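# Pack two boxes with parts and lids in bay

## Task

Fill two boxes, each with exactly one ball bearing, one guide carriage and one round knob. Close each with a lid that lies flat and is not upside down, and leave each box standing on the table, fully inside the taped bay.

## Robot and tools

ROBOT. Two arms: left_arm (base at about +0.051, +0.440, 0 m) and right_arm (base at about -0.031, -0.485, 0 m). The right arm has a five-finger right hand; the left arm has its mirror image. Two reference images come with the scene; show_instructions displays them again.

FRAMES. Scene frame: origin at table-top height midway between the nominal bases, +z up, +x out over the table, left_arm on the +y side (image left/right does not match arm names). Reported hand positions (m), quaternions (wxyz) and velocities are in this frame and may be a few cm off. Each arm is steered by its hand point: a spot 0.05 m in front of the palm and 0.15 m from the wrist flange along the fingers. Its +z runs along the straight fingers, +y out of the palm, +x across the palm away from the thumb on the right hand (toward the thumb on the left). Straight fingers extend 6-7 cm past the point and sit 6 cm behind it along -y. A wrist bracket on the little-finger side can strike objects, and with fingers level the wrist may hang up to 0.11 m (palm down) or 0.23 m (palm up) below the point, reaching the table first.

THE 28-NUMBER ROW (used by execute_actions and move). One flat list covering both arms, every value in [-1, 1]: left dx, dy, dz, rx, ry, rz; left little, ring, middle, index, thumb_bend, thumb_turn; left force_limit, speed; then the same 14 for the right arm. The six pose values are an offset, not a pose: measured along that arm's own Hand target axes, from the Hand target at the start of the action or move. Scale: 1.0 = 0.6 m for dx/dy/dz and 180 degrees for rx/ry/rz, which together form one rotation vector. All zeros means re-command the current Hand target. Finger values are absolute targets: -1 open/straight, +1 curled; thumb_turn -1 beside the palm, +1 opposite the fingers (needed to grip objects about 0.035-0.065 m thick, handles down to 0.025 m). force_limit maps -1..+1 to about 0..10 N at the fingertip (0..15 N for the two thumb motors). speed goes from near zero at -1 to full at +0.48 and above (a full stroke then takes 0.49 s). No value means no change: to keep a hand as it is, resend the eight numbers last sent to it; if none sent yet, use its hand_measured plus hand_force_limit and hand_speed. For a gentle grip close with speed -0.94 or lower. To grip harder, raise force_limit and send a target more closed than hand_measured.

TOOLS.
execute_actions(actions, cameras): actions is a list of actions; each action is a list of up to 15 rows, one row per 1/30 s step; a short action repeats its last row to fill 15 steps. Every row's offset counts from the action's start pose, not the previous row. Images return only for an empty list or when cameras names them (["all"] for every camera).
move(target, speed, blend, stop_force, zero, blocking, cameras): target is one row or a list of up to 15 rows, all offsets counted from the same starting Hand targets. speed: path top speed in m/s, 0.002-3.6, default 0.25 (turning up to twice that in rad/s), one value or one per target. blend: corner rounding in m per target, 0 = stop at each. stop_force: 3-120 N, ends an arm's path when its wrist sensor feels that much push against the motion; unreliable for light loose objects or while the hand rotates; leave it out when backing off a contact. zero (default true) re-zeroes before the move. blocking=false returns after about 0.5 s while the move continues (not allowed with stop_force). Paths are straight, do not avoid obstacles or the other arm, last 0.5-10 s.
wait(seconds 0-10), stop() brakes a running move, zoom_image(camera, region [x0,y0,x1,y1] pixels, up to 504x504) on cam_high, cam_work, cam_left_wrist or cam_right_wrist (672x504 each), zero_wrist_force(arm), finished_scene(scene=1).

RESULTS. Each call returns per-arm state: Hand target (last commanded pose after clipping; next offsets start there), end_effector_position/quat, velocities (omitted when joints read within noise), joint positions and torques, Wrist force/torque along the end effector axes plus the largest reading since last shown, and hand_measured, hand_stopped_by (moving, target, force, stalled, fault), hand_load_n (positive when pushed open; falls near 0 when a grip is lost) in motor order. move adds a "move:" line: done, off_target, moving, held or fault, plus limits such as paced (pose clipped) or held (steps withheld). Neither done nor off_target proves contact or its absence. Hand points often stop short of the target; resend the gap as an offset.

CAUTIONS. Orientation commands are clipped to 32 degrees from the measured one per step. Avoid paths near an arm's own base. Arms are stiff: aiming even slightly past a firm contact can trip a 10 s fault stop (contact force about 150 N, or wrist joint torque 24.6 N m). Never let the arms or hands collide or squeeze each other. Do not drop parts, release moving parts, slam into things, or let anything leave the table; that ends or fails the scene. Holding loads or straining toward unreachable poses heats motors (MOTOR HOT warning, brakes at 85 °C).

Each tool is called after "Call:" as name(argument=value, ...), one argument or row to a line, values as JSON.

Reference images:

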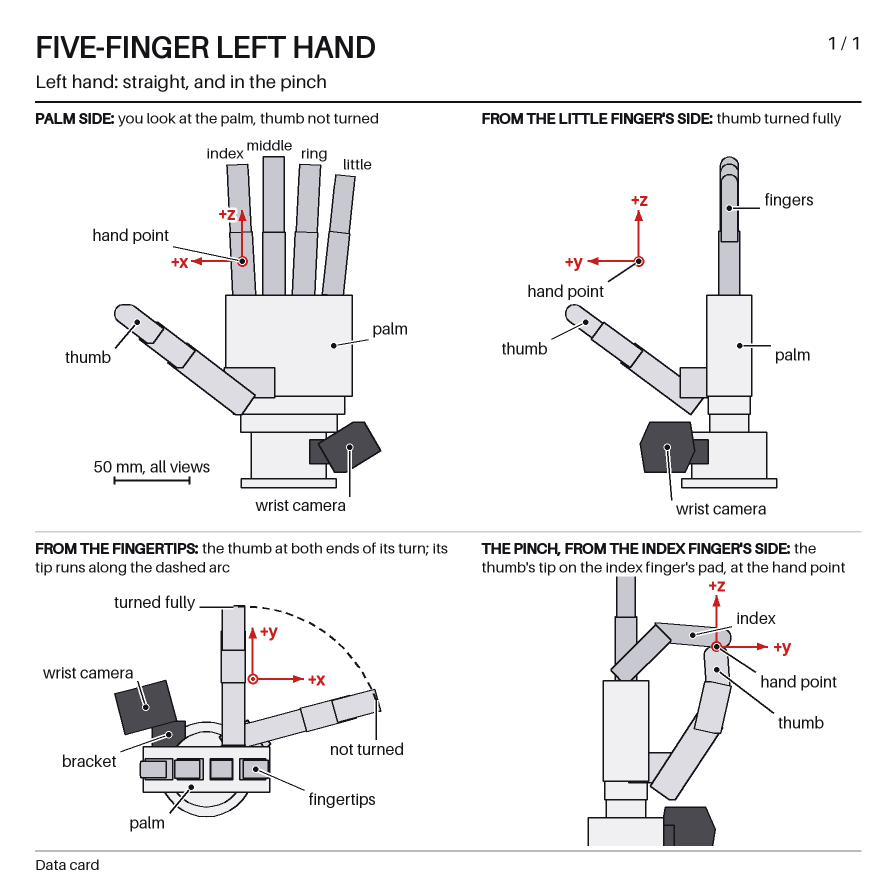

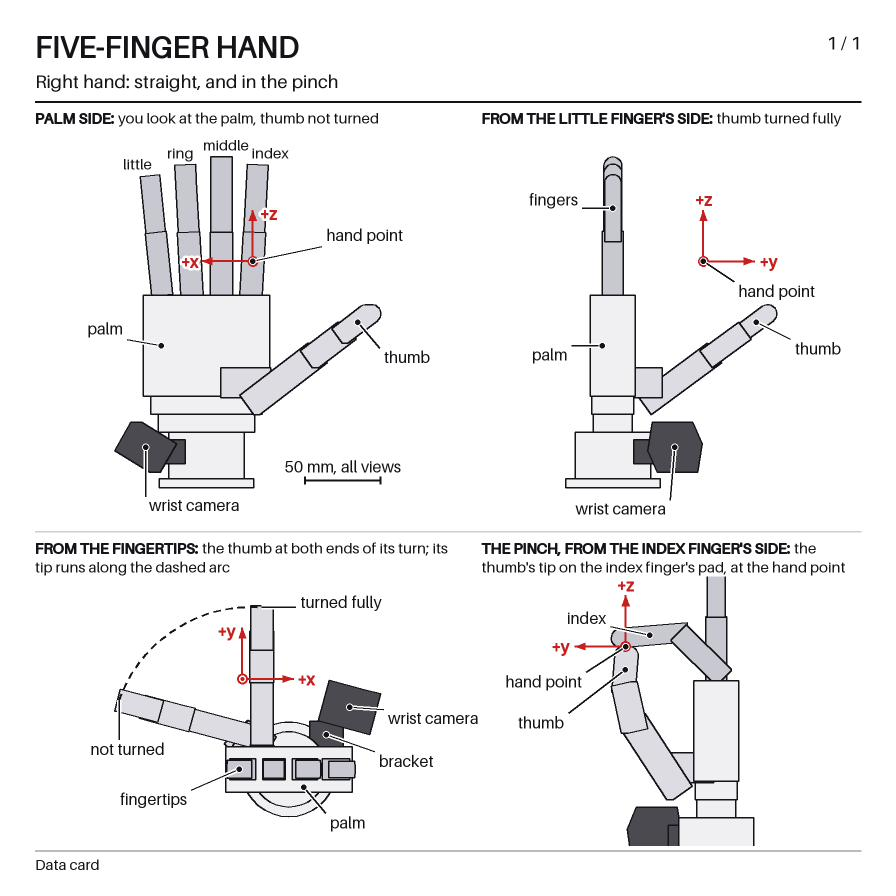

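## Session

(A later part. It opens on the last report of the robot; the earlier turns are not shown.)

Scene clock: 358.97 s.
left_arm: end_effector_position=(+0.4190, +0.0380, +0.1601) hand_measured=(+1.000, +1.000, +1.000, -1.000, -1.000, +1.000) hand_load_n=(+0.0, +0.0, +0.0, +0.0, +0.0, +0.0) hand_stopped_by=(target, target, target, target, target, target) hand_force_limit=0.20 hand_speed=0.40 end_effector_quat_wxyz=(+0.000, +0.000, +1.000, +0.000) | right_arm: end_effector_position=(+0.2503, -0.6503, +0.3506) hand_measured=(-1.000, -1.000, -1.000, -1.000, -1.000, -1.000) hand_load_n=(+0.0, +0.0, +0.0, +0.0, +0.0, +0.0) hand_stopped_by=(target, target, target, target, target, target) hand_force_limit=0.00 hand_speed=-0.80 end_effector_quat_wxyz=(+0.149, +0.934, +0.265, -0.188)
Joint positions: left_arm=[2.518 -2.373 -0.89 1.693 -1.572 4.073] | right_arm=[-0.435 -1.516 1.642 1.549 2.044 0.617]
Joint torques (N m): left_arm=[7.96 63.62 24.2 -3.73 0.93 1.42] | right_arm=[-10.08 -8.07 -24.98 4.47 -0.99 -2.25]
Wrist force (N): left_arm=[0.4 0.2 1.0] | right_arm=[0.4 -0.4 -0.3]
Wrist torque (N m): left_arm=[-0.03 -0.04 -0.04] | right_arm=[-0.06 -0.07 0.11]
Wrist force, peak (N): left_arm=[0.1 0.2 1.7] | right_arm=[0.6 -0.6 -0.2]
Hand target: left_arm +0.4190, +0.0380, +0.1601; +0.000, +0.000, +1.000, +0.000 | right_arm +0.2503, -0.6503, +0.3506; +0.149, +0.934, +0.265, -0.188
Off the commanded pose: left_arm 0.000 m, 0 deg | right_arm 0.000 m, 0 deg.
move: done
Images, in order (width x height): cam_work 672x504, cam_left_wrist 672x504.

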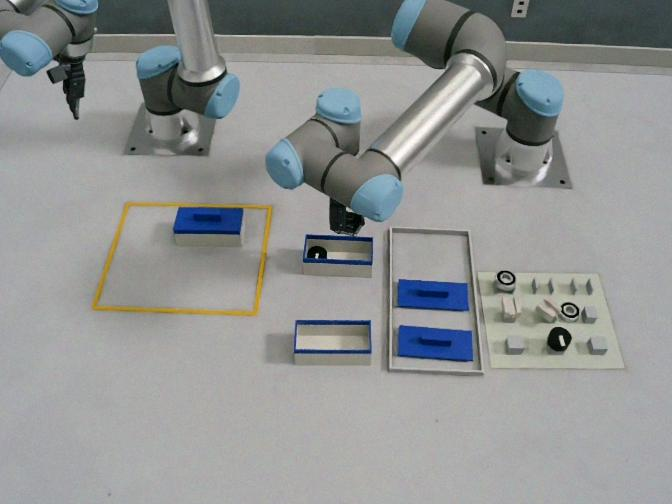

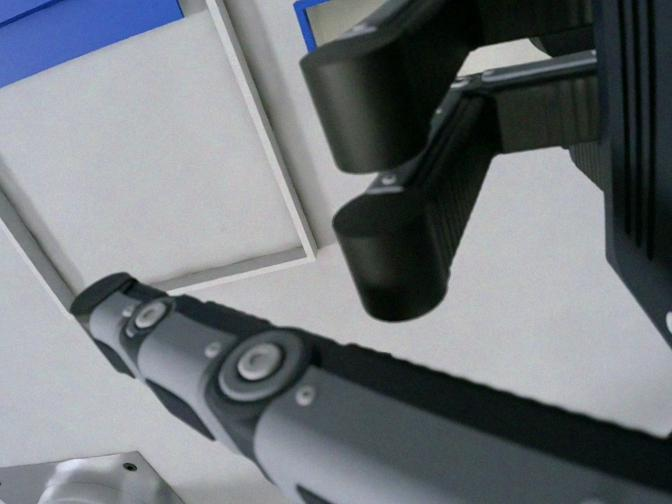

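Call:
move(
  target=[-0.2208,0.4775,0.0168,0.3056,0,0,1,1,-0.4,-0.4,-0.85,1,0.2,0.4,0,0,0,0,0,0,-1,-1,-1,-1,-1,-1,0,-0.8],
  speed=0.4,
  cameras=["cam_left_wrist","cam_work"],
)

Call:
zoom_image(
  camera="cam_left_wrist",
  region=[0, 80, 300, 305],
)

Scene clock: 362.97 s.
left_arm: end_effector_position=(+0.5513, +0.3246, +0.1503) hand_measured=(+1.000, +1.000, -0.400, -0.400, -0.850, +1.000) hand_load_n=(+0.0, +0.0, +0.0, +0.0, +0.0, +0.0) hand_stopped_by=(target, target, target, target, target, target) hand_force_limit=0.20 hand_speed=0.40 end_effector_quat_wxyz=(+0.000, +0.000, +0.887, -0.462) | right_arm: end_effector_position=(+0.2503, -0.6503, +0.3506) hand_measured=(-1.000, -1.000, -1.000, -1.000, -1.000, -1.000) hand_load_n=(+0.0, +0.0, +0.5, +0.0, +0.0, +0.0) hand_stopped_by=(target, target, target, target, target, target) hand_force_limit=0.00 hand_speed=-0.80 end_effector_quat_wxyz=(+0.149, +0.934, +0.265, -0.188)
Joint positions: left_arm=[3.513 -2.246 -1.417 1.631 -0.696 5.288] | right_arm=[-0.435 -1.516 1.642 1.549 2.044 0.617]
Joint torques (N m): left_arm=[7.14 30.35 22.41 -3.82 2.45 1.28] | right_arm=[-8.16 -9.82 -25.25 4.51 -0.8 -2.06]
Wrist force (N): left_arm=[-0.2 -1.1 1.0] | right_arm=[0.3 -0.5 0.0]
Wrist torque (N m): left_arm=[-0.21 0.09 -0.08] | right_arm=[-0.09 -0.07 0.11]
Wrist force, peak (N): left_arm=[1.1 -1.7 0.8] | right_arm=[0.4 -0.7 -0.3]
Hand target: left_arm +0.5513, +0.3246, +0.1503; +0.000, +0.000, +0.887, -0.462 | right_arm +0.2503, -0.6503, +0.3506; +0.149, +0.934, +0.265, -0.188
Off the commanded pose: left_arm 0.000 m, 0 deg | right_arm 0.000 m, 0 deg.
move: done
Images, in order (width x height): cam_work 672x504, cam_left_wrist 672x504.

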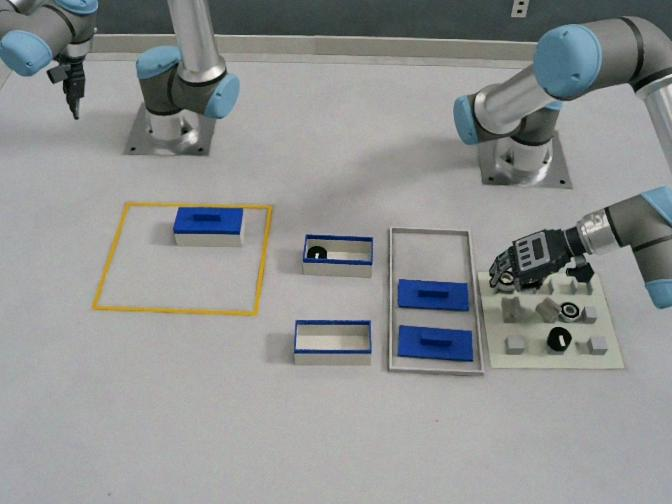

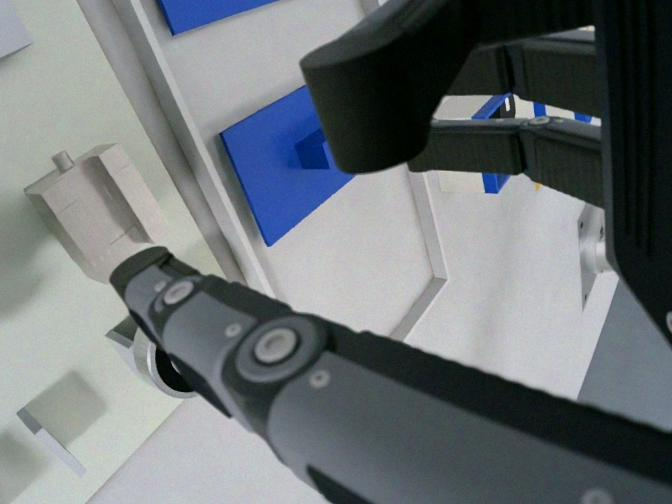

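Scaled by 1.680 from the camera's 672x504 image, which has a finer 960x720 frame.

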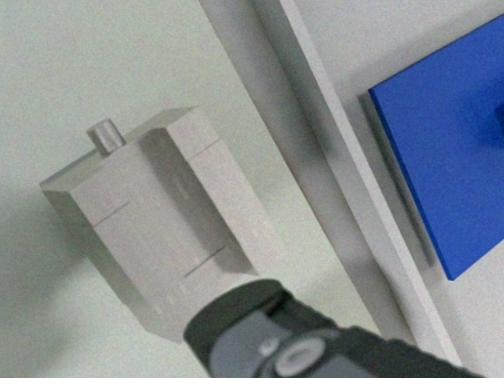

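Call:
move(
  target=[0.0030,0.1420,0.0915,0,0,0,1,1,-0.4,-0.4,-0.85,1,0.2,0.4,0,0,0,0,0,0,-1,-1,-1,-1,-1,-1,0,-0.8],
  speed=0.08,
  cameras=["cam_left_wrist","cam_work"],
)

Call:
zoom_image(
  camera="cam_left_wrist",
  region=[100, 80, 400, 305],
)

Scene clock: 365.80 s.
left_arm: end_effector_position=(+0.5496, +0.3285, +0.0491) hand_measured=(+1.000, +1.000, -0.400, -0.400, -0.850, +1.000) hand_load_n=(+0.0, +0.0, +0.0, +0.0, +0.0, +0.0) hand_stopped_by=(target, target, target, target, target, target) hand_force_limit=0.20 hand_speed=0.40 end_effector_quat_wxyz=(+0.000, +0.000, +0.887, -0.462) | right_arm: end_effector_position=(+0.2503, -0.6503, +0.3506) hand_measured=(-1.000, -1.000, -1.000, -1.000, -1.000, -1.000) hand_load_n=(+0.0, +0.0, -0.5, +0.0, +0.0, +0.0) hand_stopped_by=(target, target, target, target, target, target) hand_force_limit=0.00 hand_speed=-0.80 end_effector_quat_wxyz=(+0.149, +0.934, +0.265, -0.188)
Joint positions: left_arm=[3.522 -2.383 -1.476 1.818 -0.699 5.299] | right_arm=[-0.435 -1.516 1.642 1.549 2.044 0.617]
Joint torques (N m): left_arm=[8.07 33.81 2.91 -1.53 -0.29 1.34] | right_arm=[-7.58 -10.27 -26.17 4.28 -0.89 -2.21]
Wrist force (N): left_arm=[-0.4 -0.8 1.1] | right_arm=[0.3 -0.6 -0.1]
Wrist torque (N m): left_arm=[-0.16 0.13 -0.10] | right_arm=[-0.10 -0.06 0.10]
Wrist force, peak (N): left_arm=[-0.4 -1.5 0.3] | right_arm=[-0.1 -0.8 -0.4]
Hand target: left_arm +0.5496, +0.3285, +0.0490; +0.000, +0.000, +0.887, -0.462 | right_arm +0.2503, -0.6503, +0.3506; +0.149, +0.934, +0.265, -0.188
Off the commanded pose: left_arm 0.000 m, 0 deg | right_arm 0.000 m, 0 deg.
move: done
Images, in order (width x height): cam_work 672x504, cam_left_wrist 672x504.

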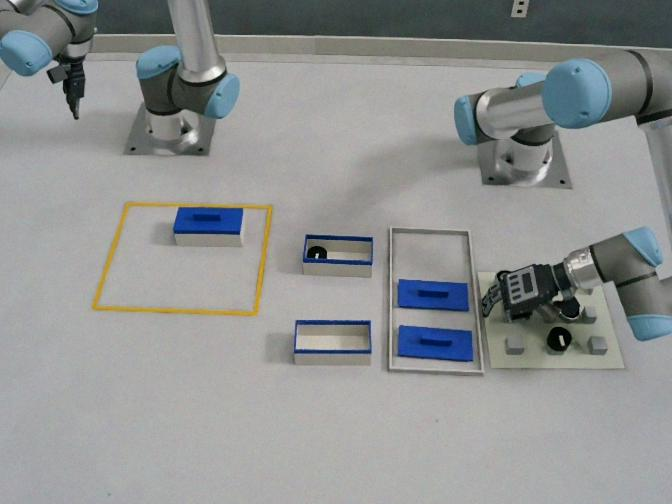

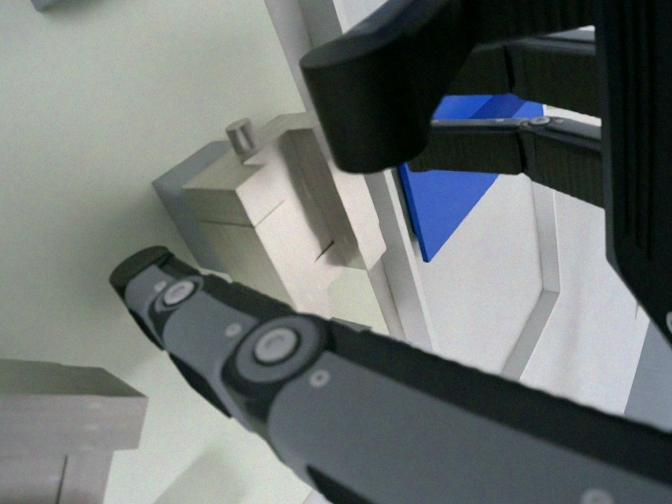

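Scaled by 1.680 from the camera's 672x504 image, which has a finer 960x720 frame.

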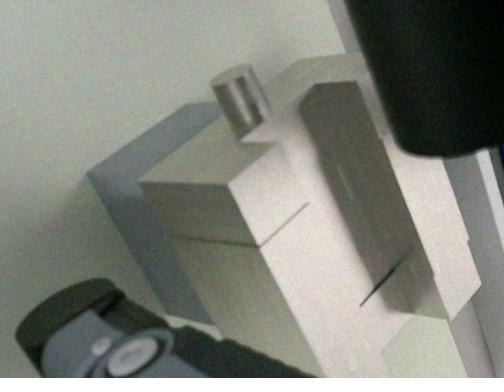

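Call:
move(
  target=[
    [-0.0017,0.0024,-0.0034,0,0,0,1,1,-0.4,-0.4,-0.85,1,0.2,0.4,0,0,0,0,0,0,-1,-1,-1,-1,-1,-1,0,-0.8],
    [-0.0017,0.0024,-0.0034,0,0,0,1,1,0.5,0.5,-0.2,1,0.1,-0.85,0,0,0,0,0,0,-1,-1,-1,-1,-1,-1,0,-0.8],
  ],
  speed=0.05,
  cameras=["cam_left_wrist"],
)

Scene clock: 368.57 s.
left_arm: end_effector_position=(+0.5506, +0.3310, +0.0490) hand_measured=(+1.000, +1.000, +0.056, +0.070, -0.620, +1.000) hand_load_n=(+0.0, +0.0, +4.5, +8.5, +15.5, -3.5) hand_stopped_by=(target, target, force, force, force, target) hand_force_limit=0.10 hand_speed=-0.85 end_effector_quat_wxyz=(+0.000, +0.000, +0.887, -0.462) | right_arm: end_effector_position=(+0.2503, -0.6503, +0.3506) hand_measured=(-1.000, -1.000, -1.000, -1.000, -1.000, -1.000) hand_load_n=(+0.0, +0.0, +0.0, +0.0, +0.0, +0.0) hand_stopped_by=(target, target, target, target, target, target) hand_force_limit=0.00 hand_speed=-0.80 end_effector_quat_wxyz=(+0.149, +0.934, +0.265, -0.188)
Joint positions: left_arm=[3.525 -2.386 -1.472 1.813 -0.701 5.305] | right_arm=[-0.435 -1.516 1.642 1.549 2.044 0.617]
Joint torques (N m): left_arm=[8.71 34 20.2 -3.96 0.1 1.34] | right_arm=[-8.56 -10.38 -25.71 4.36 -0.82 -2.02]
Wrist force (N): left_arm=[-0.2 0.1 1.3] | right_arm=[0.2 -0.4 -0.2]
Wrist torque (N m): left_arm=[-0.12 0.09 -0.10] | right_arm=[-0.08 -0.06 0.10]
Wrist force, peak (N): left_arm=[-0.6 -1.1 1.1] | right_arm=[0.4 -0.4 -0.5]
Hand target: left_arm +0.5506, +0.3310, +0.0490; +0.000, +0.000, +0.887, -0.462 | right_arm +0.2503, -0.6503, +0.3506; +0.149, +0.934, +0.265, -0.188
Off the commanded pose: left_arm 0.000 m, 0 deg | right_arm 0.000 m, 0 deg.
move: done
Images, in order (width x height): cam_left_wrist 672x504.

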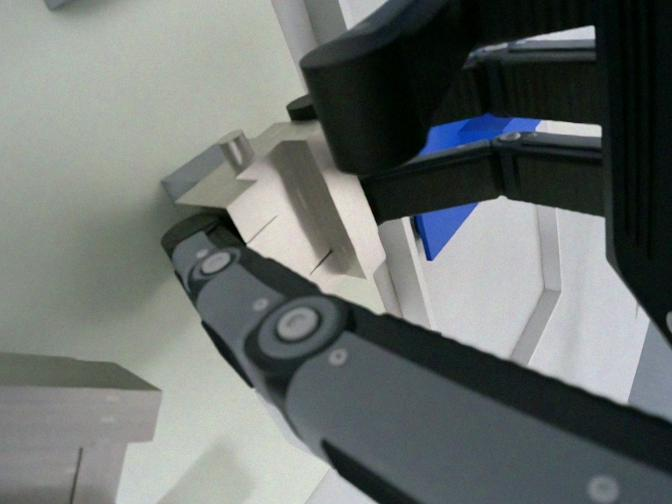

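Call:
move(
  target=[
    [0,-0.1229,-0.0861,0,0,0,1,1,0.5,0.5,-0.2,1,0.1,-0.85,0,0,0,0,0,0,-1,-1,-1,-1,-1,-1,0,-0.8],
    [0.2368,-0.4547,0.3846,0,-0.0383,0.0546,1,1,0.5,0.5,-0.2,1,0.1,-0.85,0,0,0,0,0,0,-1,-1,-1,-1,-1,-1,0,-0.8],
    [0.2368,-0.3523,0.4563,0,-0.0383,0.0546,1,1,0.5,0.5,-0.2,1,0.1,-0.85,0,0,0,0,0,0,-1,-1,-1,-1,-1,-1,0,-0.8],
  ],
  speed=[0.08,0.25,0.1],
  blend=[0.02,0,0],
  cameras=["cam_left_wrist","cam_work"],
)

Call:
zoom_image(
  camera="cam_work",
  region=[270, 170, 430, 310],
)

Scene clock: 374.37 s.
left_arm: end_effector_position=(+0.4087, -0.0145, +0.0650) hand_measured=(+1.000, +1.000, +0.056, +0.070, -0.620, +1.000) hand_load_n=(+0.0, +0.0, +4.5, +8.5, +15.5, -4.0) hand_stopped_by=(target, target, force, force, force, target) hand_force_limit=0.10 hand_speed=-0.85 end_effector_quat_wxyz=(+0.093, +0.048, +0.882, -0.459) | right_arm: end_effector_position=(+0.2503, -0.6503, +0.3506) hand_measured=(-1.000, -1.000, -1.000, -1.000, -1.000, -1.000) hand_load_n=(+0.0, +0.0, +0.0, +0.0, +0.0, +0.0) hand_stopped_by=(target, target, target, target, target, target) hand_force_limit=0.00 hand_speed=-0.80 end_effector_quat_wxyz=(+0.149, +0.934, +0.265, -0.188)
Joint positions: left_arm=[2.773 -2.025 -1.726 2.821 -0.775 4.161] | right_arm=[-0.435 -1.516 1.642 1.549 2.044 0.617]
Joint torques (N m): left_arm=[-7.38 24.53 4.89 -0.55 0.81 -1.27] | right_arm=[-9.77 -9.42 -23.84 4.18 -1.01 -2.28]
Wrist force (N): left_arm=[-0.3 0.2 0.9] | right_arm=[0.2 -0.2 -0.2]
Wrist torque (N m): left_arm=[-0.10 0.07 0.02] | right_arm=[-0.05 -0.04 0.11]
Wrist force, peak (N): left_arm=[1.0 -0.4 2.4] | right_arm=[0.4 -0.7 -0.1]
Hand target: left_arm +0.4087, -0.0145, +0.0649; +0.093, +0.048, +0.882, -0.459 | right_arm +0.2503, -0.6503, +0.3506; +0.149, +0.934, +0.265, -0.188
Off the commanded pose: left_arm 0.000 m, 0 deg | right_arm 0.000 m, 0 deg.
move: done
Images, in order (width x height): cam_work 672x504, cam_left_wrist 672x504.

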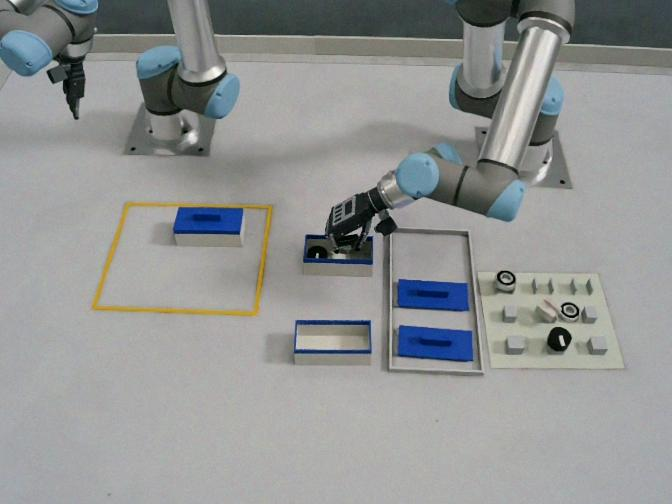

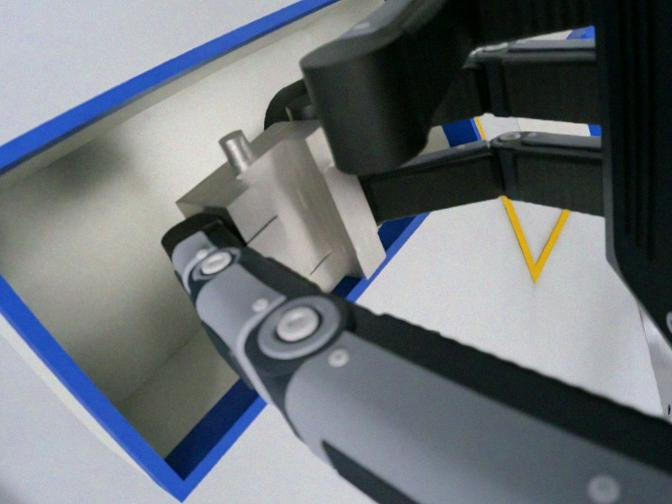

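Scaled by 3.150 from the camera's 672x504 image, which has a finer 960x720 frame.

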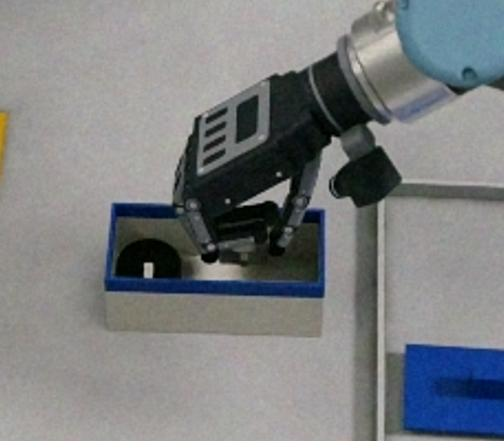

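Call:
move(
  target=[
    [0.0086,0.0334,0.0234,0,0,0,1,1,0.5,0.5,-0.2,1,0.1,-0.85,0,0,0,0,0,0,-1,-1,-1,-1,-1,-1,0,-0.8],
    [0.0169,0.0655,0.0458,0,0,0,1,1,0.5,0.5,-0.2,1,0.1,-0.85,0,0,0,0,0,0,-1,-1,-1,-1,-1,-1,0,-0.8],
  ],
  speed=[0.04,0.01],
  stop_force=3,
  cameras=["cam_left_wrist","cam_work"],
)

Call:
zoom_image(
  camera="cam_work",
  region=[270, 170, 430, 310],
)

Scene clock: 378.17 s.
left_arm: end_effector_position=(+0.4088, -0.0145, +0.0263) hand_measured=(+1.000, +1.000, +0.056, +0.070, -0.620, +1.000) hand_load_n=(+0.0, +0.5, +4.5, +7.5, +14.0, -3.5) hand_stopped_by=(target, target, force, force, force, target) hand_force_limit=0.10 hand_speed=-0.85 end_effector_quat_wxyz=(+0.093, +0.048, +0.882, -0.459) | right_arm: end_effector_position=(+0.2503, -0.6503, +0.3506) hand_measured=(-1.000, -1.000, -1.000, -1.000, -1.000, -1.000) hand_load_n=(+0.0, +0.0, +0.0, +0.0, +0.0, +0.0) hand_stopped_by=(target, target, target, target, target, target) hand_force_limit=0.00 hand_speed=-0.80 end_effector_quat_wxyz=(+0.149, +0.934, +0.265, -0.188)
Joint positions: left_arm=[2.773 -2.082 -1.759 2.909 -0.775 4.162] | right_arm=[-0.435 -1.516 1.642 1.549 2.044 0.617]
Joint torques (N m): left_arm=[6.02 49.94 21.4 -2.16 1.85 0.97] | right_arm=[-8.69 -9.62 -24.19 4.64 -0.97 -2.05]
Wrist force (N): left_arm=[0.0 -1.0 0.1] | right_arm=[0.0 -0.2 -0.2]
Wrist torque (N m): left_arm=[-0.12 0.09 -0.02] | right_arm=[-0.04 -0.02 0.09]
Wrist force, peak (N): left_arm=[-1.2 -3.2 -0.4] | right_arm=[0.2 -0.8 -0.3]
Hand target: left_arm +0.4088, -0.0145, +0.0263; +0.093, +0.048, +0.882, -0.459 (not the last commanded pose) | right_arm +0.2503, -0.6503, +0.3506; +0.149, +0.934, +0.265, -0.188
Off the commanded pose: left_arm 0.010 m, 0 deg | right_arm 0.000 m, 0 deg.
move: contact (left_arm); path passed 1 of 2 targets
Images, in order (width x height): cam_work 672x504, cam_left_wrist 672x504.

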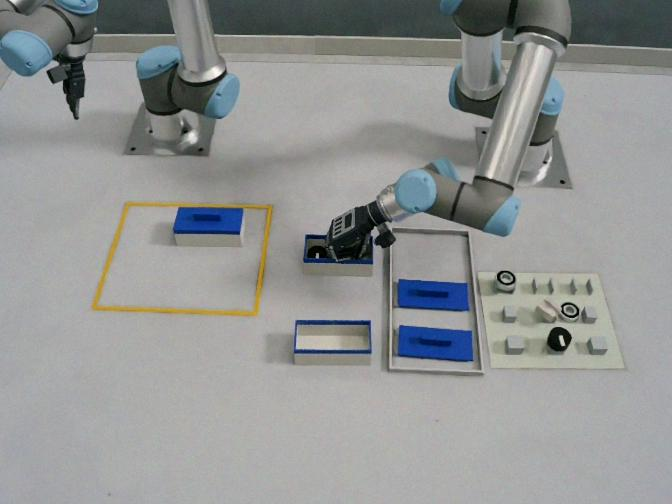

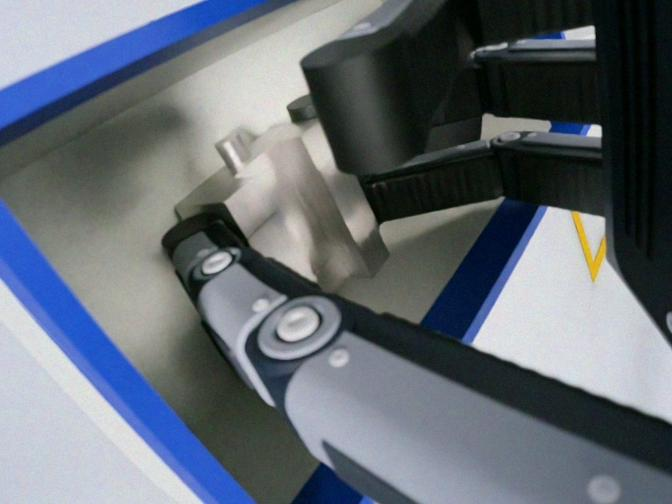

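Scaled by 3.150 from the camera's 672x504 image, which has a finer 960x720 frame.

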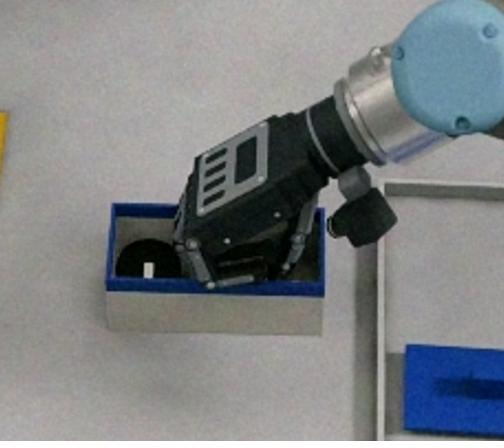

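Call:
move(
  target=[
    [0,0,0,0,0,0,1,1,-0.06,-0.05,-0.78,1,0.1,-0.7,0,0,0,0,0,0,-1,-1,-1,-1,-1,-1,0,-0.8],
    [-0.0069,-0.0267,-0.0187,0,0,0,1,1,-0.06,-0.05,-0.78,1,0.1,-0.7,0,0,0,0,0,0,-1,-1,-1,-1,-1,-1,0,-0.8],
    [-0.0380,-0.1471,-0.1028,0,0,0,1,1,-0.06,-0.05,-0.78,1,0.1,-0.7,0,0,0,0,0,0,-1,-1,-1,-1,-1,-1,0,-0.8],
    [-0.1510,0.1799,-0.5676,0,0.0381,-0.0547,1,1,-0.4,-0.4,-0.85,1,0.2,0.4,0,0,0,0,0,0,-1,-1,-1,-1,-1,-1,0,-0.8],
  ],
  speed=[0.05,0.03,0.15,0.35],
  blend=[0,0.004,0.02,0],
  cameras=["cam_left_wrist","cam_work"],
)

Call:
zoom_image(
  camera="cam_work",
  region=[270, 170, 430, 310],
)

Call:
zoom_image(
  camera="cam_left_wrist",
  region=[0, 80, 300, 305],
)

Scene clock: 384.40 s.
left_arm: end_effector_position=(+0.4748, +0.3264, +0.1499) hand_measured=(+1.000, +1.000, -0.400, -0.400, -0.850, +1.000) hand_load_n=(+0.5, +0.0, +0.0, +0.0, +0.0, +0.0) hand_stopped_by=(target, target, target, target, target, target) hand_force_limit=0.20 hand_speed=0.40 end_effector_quat_wxyz=(+0.001, +0.000, +0.887, -0.462) | right_arm: end_effector_position=(+0.2503, -0.6503, +0.3506) hand_measured=(-1.000, -1.000, -1.000, -1.000, -1.000, -1.000) hand_load_n=(+0.0, +0.0, +0.0, +0.0, +0.0, +0.0) hand_stopped_by=(target, target, target, target, target, target) hand_force_limit=0.00 hand_speed=-0.80 end_effector_quat_wxyz=(+0.149, +0.934, +0.265, -0.188)
Joint positions: left_arm=[3.578 -2.094 -1.7 1.696 -0.726 5.374] | right_arm=[-0.435 -1.516 1.642 1.549 2.044 0.617]
Joint torques (N m): left_arm=[8.68 24.21 21.31 -3.89 -0.39 1.25] | right_arm=[-8.86 -11.33 -26.38 4.36 -0.51 -2.05]
Wrist force (N): left_arm=[-0.3 -0.8 0.6] | right_arm=[0.4 -0.5 -0.3]
Wrist torque (N m): left_arm=[-0.14 0.09 -0.07] | right_arm=[-0.08 -0.07 0.11]
Wrist force, peak (N): left_arm=[-0.2 -2.1 1.1] | right_arm=[0.3 -0.8 -0.3]
Hand target: left_arm +0.4748, +0.3264, +0.1499; +0.001, +0.000, +0.887, -0.462 | right_arm +0.2503, -0.6503, +0.3506; +0.149, +0.934, +0.265, -0.188
Off the commanded pose: left_arm 0.000 m, 0 deg | right_arm 0.000 m, 0 deg.
move: done
Images, in order (width x height): cam_work 672x504, cam_left_wrist 672x504.

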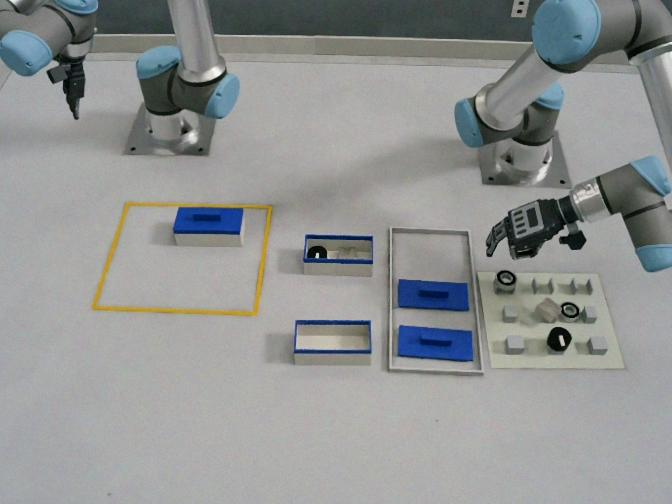

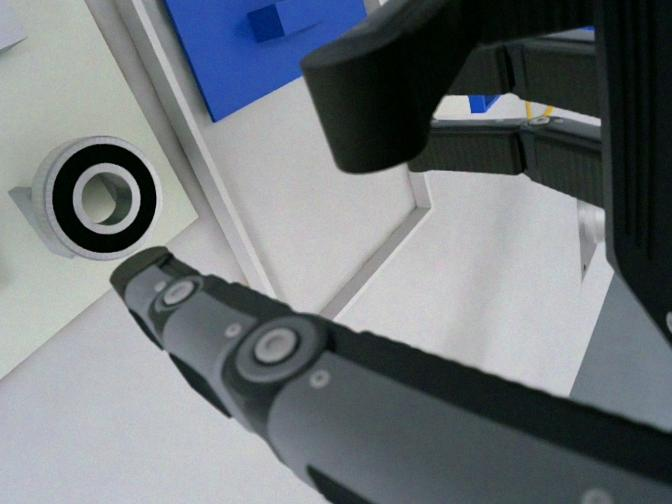

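Scaled by 3.150 from the camera's 672x504 image, which has a finer 960x720 frame.

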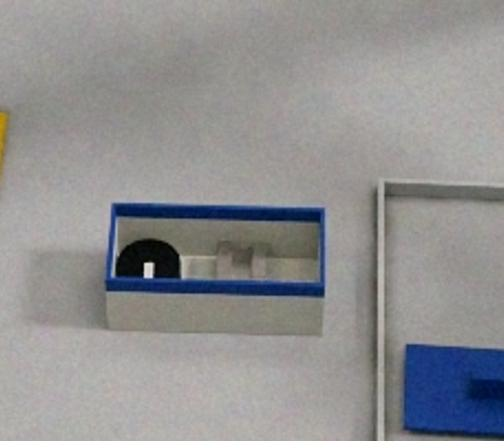

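Scaled by 1.680 from the camera's 672x504 image, which has a finer 960x720 frame.

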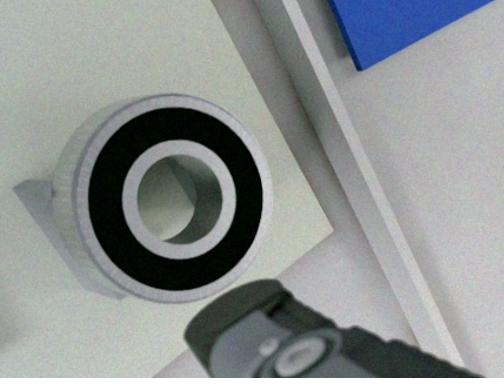

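Call:
move(
  target=[0,0.1418,0.0994,0,0,0,1,1,-0.4,-0.4,-0.85,1,0.2,0.4,0,0,0,0,0,0,-1,-1,-1,-1,-1,-1,0,-0.8],
  speed=0.08,
  cameras=["cam_left_wrist","cam_work"],
)

Call:
zoom_image(
  camera="cam_left_wrist",
  region=[150, 80, 450, 305],
)

Scene clock: 386.63 s.
left_arm: end_effector_position=(+0.4749, +0.3264, +0.0461) hand_measured=(+1.000, +1.000, -0.400, -0.400, -0.850, +1.000) hand_load_n=(+0.0, +0.5, +0.0, +0.0, +0.0, +0.0) hand_stopped_by=(target, target, target, target, target, target) hand_force_limit=0.20 hand_speed=0.40 end_effector_quat_wxyz=(+0.001, +0.000, +0.887, -0.462) | right_arm: end_effector_position=(+0.2503, -0.6503, +0.3506) hand_measured=(-1.000, -1.000, -1.000, -1.000, -1.000, -1.000) hand_load_n=(+0.0, +0.0, +0.0, +0.0, +0.0, +0.0) hand_stopped_by=(target, target, target, target, target, target) hand_force_limit=0.00 hand_speed=-0.80 end_effector_quat_wxyz=(+0.149, +0.934, +0.265, -0.188)
Joint positions: left_arm=[3.578 -2.265 -1.749 1.917 -0.726 5.374] | right_arm=[-0.435 -1.516 1.642 1.549 2.044 0.617]
Joint torques (N m): left_arm=[-7.46 26.22 3.39 -1.47 2.4 -1.57] | right_arm=[-9.79 -11.13 -23.7 4.65 -0.97 -1.74]
Wrist force (N): left_arm=[0.0 -0.9 0.9] | right_arm=[0.2 -0.3 0.0]
Wrist torque (N m): left_arm=[-0.17 0.06 -0.02] | right_arm=[-0.07 -0.05 0.10]
Wrist force, peak (N): left_arm=[-0.4 -1.7 0.7] | right_arm=[0.2 -0.8 -0.2]
Hand target: left_arm +0.4749, +0.3263, +0.0460; +0.001, +0.000, +0.887, -0.462 | right_arm +0.2503, -0.6503, +0.3506; +0.149, +0.934, +0.265, -0.188
Off the commanded pose: left_arm 0.000 m, 0 deg | right_arm 0.000 m, 0 deg.
move: done
Images, in order (width x height): cam_work 672x504, cam_left_wrist 672x504.

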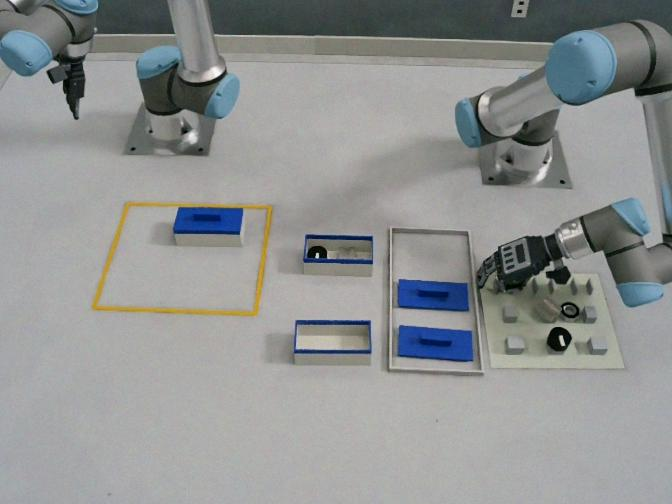

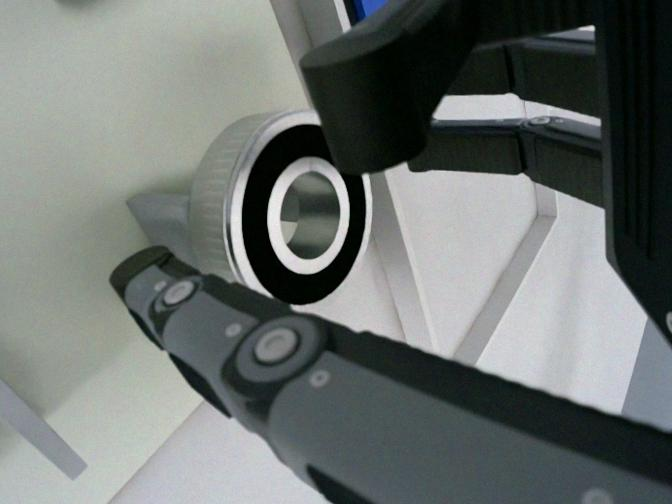

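Scaled by 1.680 from the camera's 672x504 image, which has a finer 960x720 frame.

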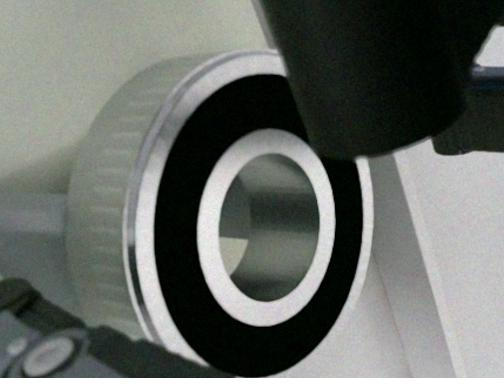

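Call:
move(
  target=[
    [-0.0008,0.0019,-0.0027,0,0,0,1,1,-0.4,-0.4,-0.85,1,0.2,0.4,0,0,0,0,0,0,-1,-1,-1,-1,-1,-1,0,-0.8],
    [-0.0008,0.0019,-0.0027,0,0,0,1,1,0.5,0.5,-0.2,1,0.1,-0.85,0,0,0,0,0,0,-1,-1,-1,-1,-1,-1,0,-0.8],
  ],
  speed=0.05,
  cameras=["cam_left_wrist"],
)

Scene clock: 389.03 s.
left_arm: end_effector_position=(+0.4754, +0.3283, +0.0460) hand_measured=(+1.000, +1.000, -0.054, -0.042, -0.678, +1.000) hand_load_n=(+0.0, +0.5, +4.0, +10.0, +14.5, +0.0) hand_stopped_by=(target, target, force, force, force, target) hand_force_limit=0.10 hand_speed=-0.85 end_effector_quat_wxyz=(+0.001, +0.000, +0.887, -0.462) | right_arm: end_effector_position=(+0.2503, -0.6503, +0.3506) hand_measured=(-1.000, -1.000, -1.000, -1.000, -1.000, -1.000) hand_load_n=(+0.0, +0.0, +0.0, +0.0, +0.0, +0.0) hand_stopped_by=(target, target, target, target, target, target) hand_force_limit=0.00 hand_speed=-0.80 end_effector_quat_wxyz=(+0.149, +0.934, +0.265, -0.188)
Joint positions: left_arm=[3.581 -2.266 -1.747 1.913 -0.728 5.378] | right_arm=[-0.435 -1.516 1.642 1.549 2.044 0.617]
Joint torques (N m): left_arm=[6.97 27.51 18.1 -3.3 0.08 1.38] | right_arm=[-9.73 -10.19 -23.63 4.25 -1.01 -2.09]
Wrist force (N): left_arm=[0.1 -2.1 0.4] | right_arm=[0.2 -0.4 -0.4]
Wrist torque (N m): left_arm=[-0.25 0.05 -0.04] | right_arm=[-0.06 -0.04 0.10]
Wrist force, peak (N): left_arm=[0.1 -2.4 0.2] | right_arm=[0.4 -0.6 -0.5]
Hand target: left_arm +0.4754, +0.3283, +0.0460; +0.001, +0.000, +0.887, -0.462 | right_arm +0.2503, -0.6503, +0.3506; +0.149, +0.934, +0.265, -0.188
Off the commanded pose: left_arm 0.000 m, 0 deg | right_arm 0.000 m, 0 deg.
move: done
Images, in order (width x height): cam_left_wrist 672x504.

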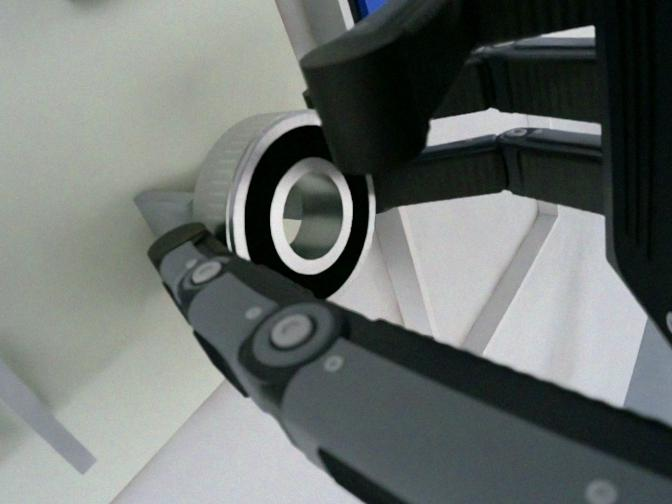

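Call:
move(
  target=[0,-0.0546,-0.0383,0,0,0,1,1,0.5,0.5,-0.2,1,0.1,-0.85,0,0,0,0,0,0,-1,-1,-1,-1,-1,-1,0,-0.8],
  speed=0.04,
  cameras=["cam_left_wrist"],
)

Scene clock: 390.70 s.
left_arm: end_effector_position=(+0.4754, +0.3283, +0.0860) hand_measured=(+1.000, +1.000, -0.054, -0.042, -0.678, +1.000) hand_load_n=(+0.0, +0.0, +4.0, +10.0, +15.5, +0.0) hand_stopped_by=(target, target, force, force, force, target) hand_force_limit=0.10 hand_speed=-0.85 end_effector_quat_wxyz=(+0.001, +0.000, +0.887, -0.462) | right_arm: end_effector_position=(+0.2503, -0.6503, +0.3506) hand_measured=(-1.000, -1.000, -1.000, -1.000, -1.000, -1.000) hand_load_n=(+0.0, +0.0, +0.0, +0.0, +0.0, +0.0) hand_stopped_by=(target, target, target, target, target, target) hand_force_limit=0.00 hand_speed=-0.80 end_effector_quat_wxyz=(+0.149, +0.934, +0.265, -0.188)
Joint positions: left_arm=[3.581 -2.196 -1.736 1.831 -0.728 5.378] | right_arm=[-0.435 -1.516 1.642 1.549 2.044 0.617]
Joint torques (N m): left_arm=[8.8 52.44 19.86 -4.25 1.09 1.55] | right_arm=[-9.04 -10.91 -23.81 4.29 -0.86 -1.87]
Wrist force (N): left_arm=[-0.3 0.2 1.6] | right_arm=[0.2 -0.6 -0.2]
Wrist torque (N m): left_arm=[-0.13 0.11 -0.08] | right_arm=[-0.10 -0.05 0.10]
Wrist force, peak (N): left_arm=[-0.4 -2.1 0.2] | right_arm=[0.2 -0.7 -0.3]
Hand target: left_arm +0.4754, +0.3283, +0.0860; +0.001, +0.000, +0.887, -0.462 | right_arm +0.2503, -0.6503, +0.3506; +0.149, +0.934, +0.265, -0.188
Off the commanded pose: left_arm 0.000 m, 0 deg | right_arm 0.000 m, 0 deg.
move: done
Images, in order (width x height): cam_left_wrist 672x504.

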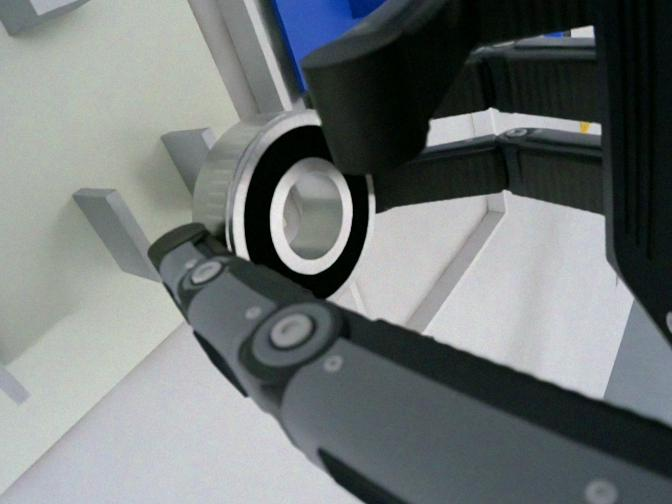

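Call:
move(
  target=[
    [0,-0.0601,-0.0421,0,0,0,1,1,0.5,0.5,-0.2,1,0.1,-0.85,0,0,0,0,0,0,-1,-1,-1,-1,-1,-1,0,-0.8],
    [0.1082,-0.4002,0.4142,0,-0.0319,0.0455,1,1,0.5,0.5,-0.2,1,0.1,-0.85,0,0,0,0,0,0,-1,-1,-1,-1,-1,-1,0,-0.8],
    [0.1082,-0.3047,0.4812,0,-0.0319,0.0455,1,1,0.5,0.5,-0.2,1,0.1,-0.85,0,0,0,0,0,0,-1,-1,-1,-1,-1,-1,0,-0.8],
  ],
  speed=[0.1,0.2,0.08],
  blend=[0.015,0,0],
  cameras=["cam_left_wrist","cam_work"],
)

Call:
zoom_image(
  camera="cam_work",
  region=[270, 170, 430, 310],
)

Scene clock: 401.80 s.
left_arm: end_effector_position=(+0.4109, -0.0131, +0.0701) hand_measured=(+1.000, +1.000, -0.054, -0.042, -0.678, +1.000) hand_load_n=(+0.0, +0.0, +4.0, +10.0, +15.5, +0.5) hand_stopped_by=(target, target, force, force, force, target) hand_force_limit=0.10 hand_speed=-0.85 end_effector_quat_wxyz=(+0.078, +0.040, +0.884, -0.460) | right_arm: end_effector_position=(+0.2503, -0.6503, +0.3506) hand_measured=(-1.000, -1.000, -1.000, -1.000, -1.000, -1.000) hand_load_n=(+0.0, +0.0, +0.0, +0.0, +0.0, +0.0) hand_stopped_by=(target, target, target, target, target, target) hand_force_limit=0.00 hand_speed=-0.80 end_effector_quat_wxyz=(+0.149, +0.934, +0.265, -0.188)
Joint positions: left_arm=[2.784 -2.038 -1.698 2.772 -0.758 4.162] | right_arm=[-0.435 -1.516 1.642 1.549 2.044 0.617]
Joint torques (N m): left_arm=[-7.49 24.59 5.14 -0.13 -0.41 -1.37] | right_arm=[-11.23 -11.5 -24.81 4.32 -0.56 -2.13]
Wrist force (N): left_arm=[0.2 0.7 1.2] | right_arm=[0.1 -0.5 0.0]
Wrist torque (N m): left_arm=[-0.04 0.05 0.00] | right_arm=[-0.09 -0.04 0.09]
Wrist force, peak (N): left_arm=[0.4 -0.7 2.1] | right_arm=[0.2 -0.7 -0.4]
Hand target: left_arm +0.4109, -0.0131, +0.0700; +0.078, +0.040, +0.884, -0.460 | right_arm +0.2503, -0.6503, +0.3506; +0.149, +0.934, +0.265, -0.188
Off the commanded pose: left_arm 0.000 m, 0 deg | right_arm 0.000 m, 0 deg.
move: done
Images, in order (width x height): cam_work 672x504, cam_left_wrist 672x504.

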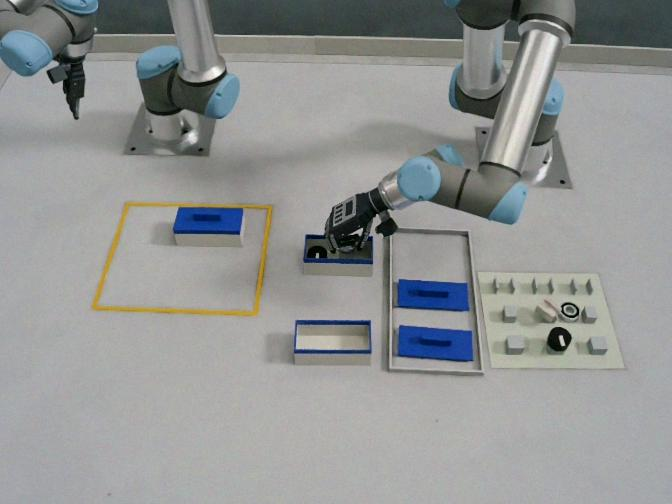

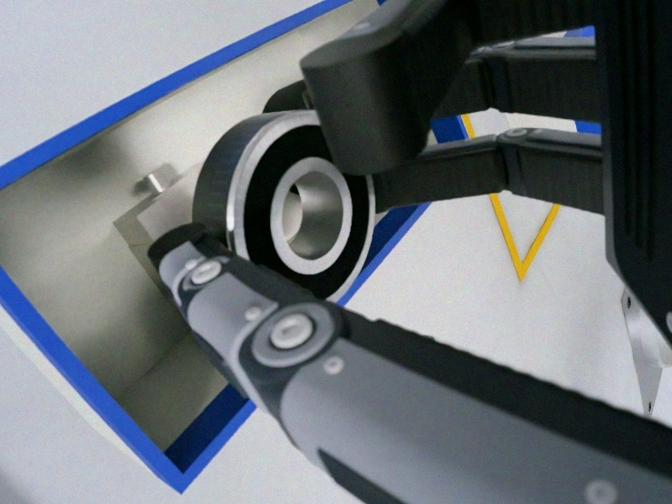

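Scaled by 3.150 from the camera's 672x504 image, which has a finer 960x720 frame.

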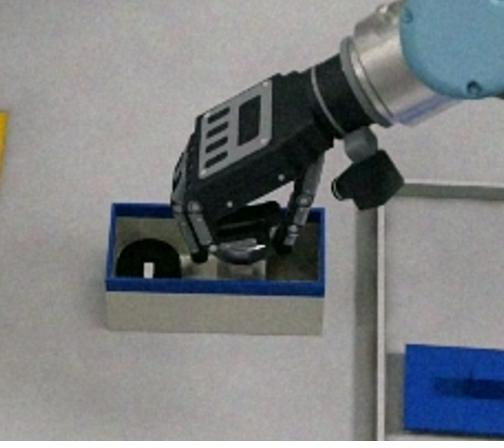

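Call:
zoom_image(
  camera="cam_work",
  region=[300, 220, 380, 280],
)

Call:
zoom_image(
  camera="cam_left_wrist",
  region=[50, 100, 400, 360],
)

Scaled by 6.300 from the camera's 672x504 image, which has a finer 960x720 frame.

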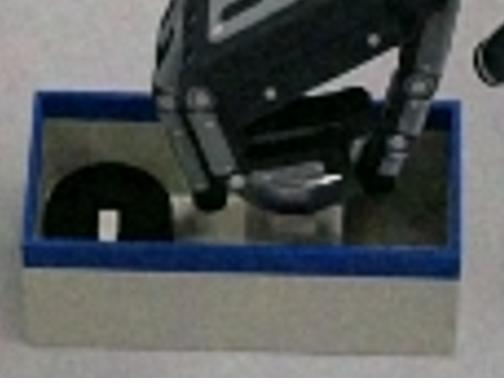

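Scaled by 1.440 from the camera's 672x504 image, which has a finer 960x720 frame.

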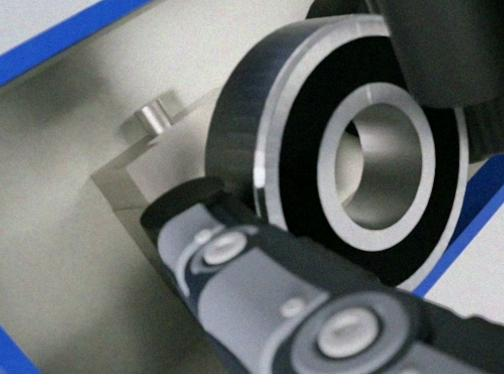

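Call:
move(
  target=[
    [0.0044,0.0202,0.0142,0,0,0,1,1,0.5,0.5,-0.2,1,0.1,-0.85,0,0,0,0,0,0,-1,-1,-1,-1,-1,-1,0,-0.8],
    [0.0105,0.0484,0.0340,0,0,0,1,1,0.5,0.5,-0.2,1,0.1,-0.85,0,0,0,0,0,0,-1,-1,-1,-1,-1,-1,0,-0.8],
  ],
  speed=[0.03,0.01],
  stop_force=3,
  cameras=["cam_left_wrist","cam_work"],
)

Call:
zoom_image(
  camera="cam_work",
  region=[300, 220, 380, 280],
)

Scene clock: 407.33 s.
left_arm: end_effector_position=(+0.4109, -0.0131, +0.0414) hand_measured=(+1.000, +1.000, -0.054, -0.042, -0.678, +1.000) hand_load_n=(+0.0, +0.0, +3.0, +10.5, +15.0, -0.5) hand_stopped_by=(target, target, force, force, force, target) hand_force_limit=0.10 hand_speed=-0.85 end_effector_quat_wxyz=(+0.078, +0.040, +0.884, -0.460) | right_arm: end_effector_position=(+0.2503, -0.6503, +0.3506) hand_measured=(-1.000, -1.000, -1.000, -1.000, -1.000, -1.000) hand_load_n=(+0.0, +0.0, +0.0, +0.0, +0.0, +0.0) hand_stopped_by=(target, target, target, target, target, target) hand_force_limit=0.00 hand_speed=-0.80 end_effector_quat_wxyz=(+0.149, +0.934, +0.265, -0.188)
Joint positions: left_arm=[2.784 -2.078 -1.724 2.838 -0.759 4.162] | right_arm=[-0.435 -1.516 1.642 1.549 2.044 0.617]
Joint torques (N m): left_arm=[-6.35 49.03 21.22 -2.62 -0.34 -1.2] | right_arm=[-9.72 -10.94 -24.12 4.2 -0.82 -1.9]
Wrist force (N): left_arm=[-0.6 -1.0 0.1] | right_arm=[0.1 -0.3 -0.2]
Wrist torque (N m): left_arm=[-0.10 0.09 0.01] | right_arm=[-0.05 -0.03 0.10]
Wrist force, peak (N): left_arm=[-2.5 -5.9 -2.6] | right_arm=[0.5 -0.7 -0.2]
Hand target: left_arm +0.4109, -0.0131, +0.0414; +0.078, +0.040, +0.884, -0.460 (not the last commanded pose) | right_arm +0.2503, -0.6503, +0.3506; +0.149, +0.934, +0.265, -0.188
Off the commanded pose: left_arm 0.007 m, 0 deg | right_arm 0.000 m, 0 deg.
move: contact (left_arm); path passed 1 of 2 targets
Images, in order (width x height): cam_work 672x504, cam_left_wrist 672x504.

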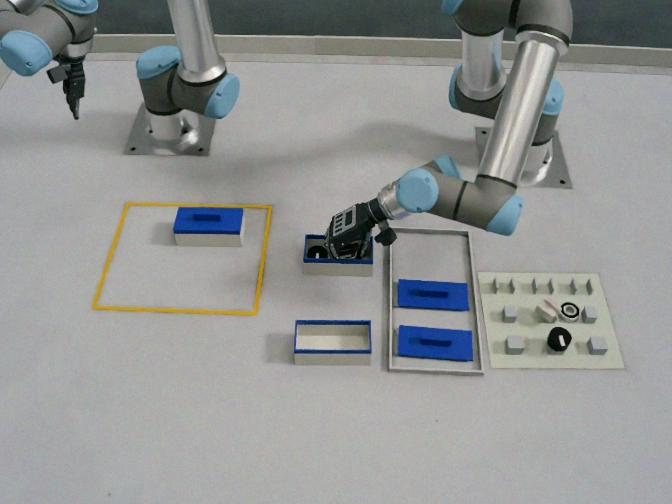

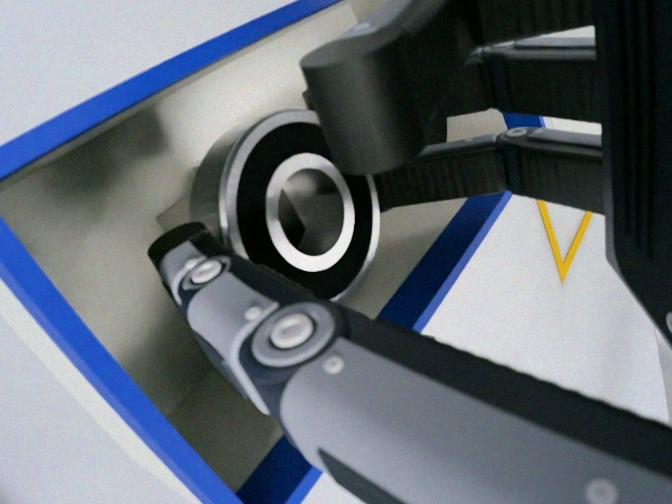

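Scaled by 6.300 from the camera's 672x504 image, which has a finer 960x720 frame.

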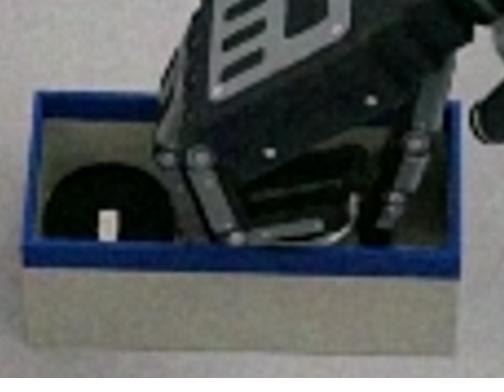

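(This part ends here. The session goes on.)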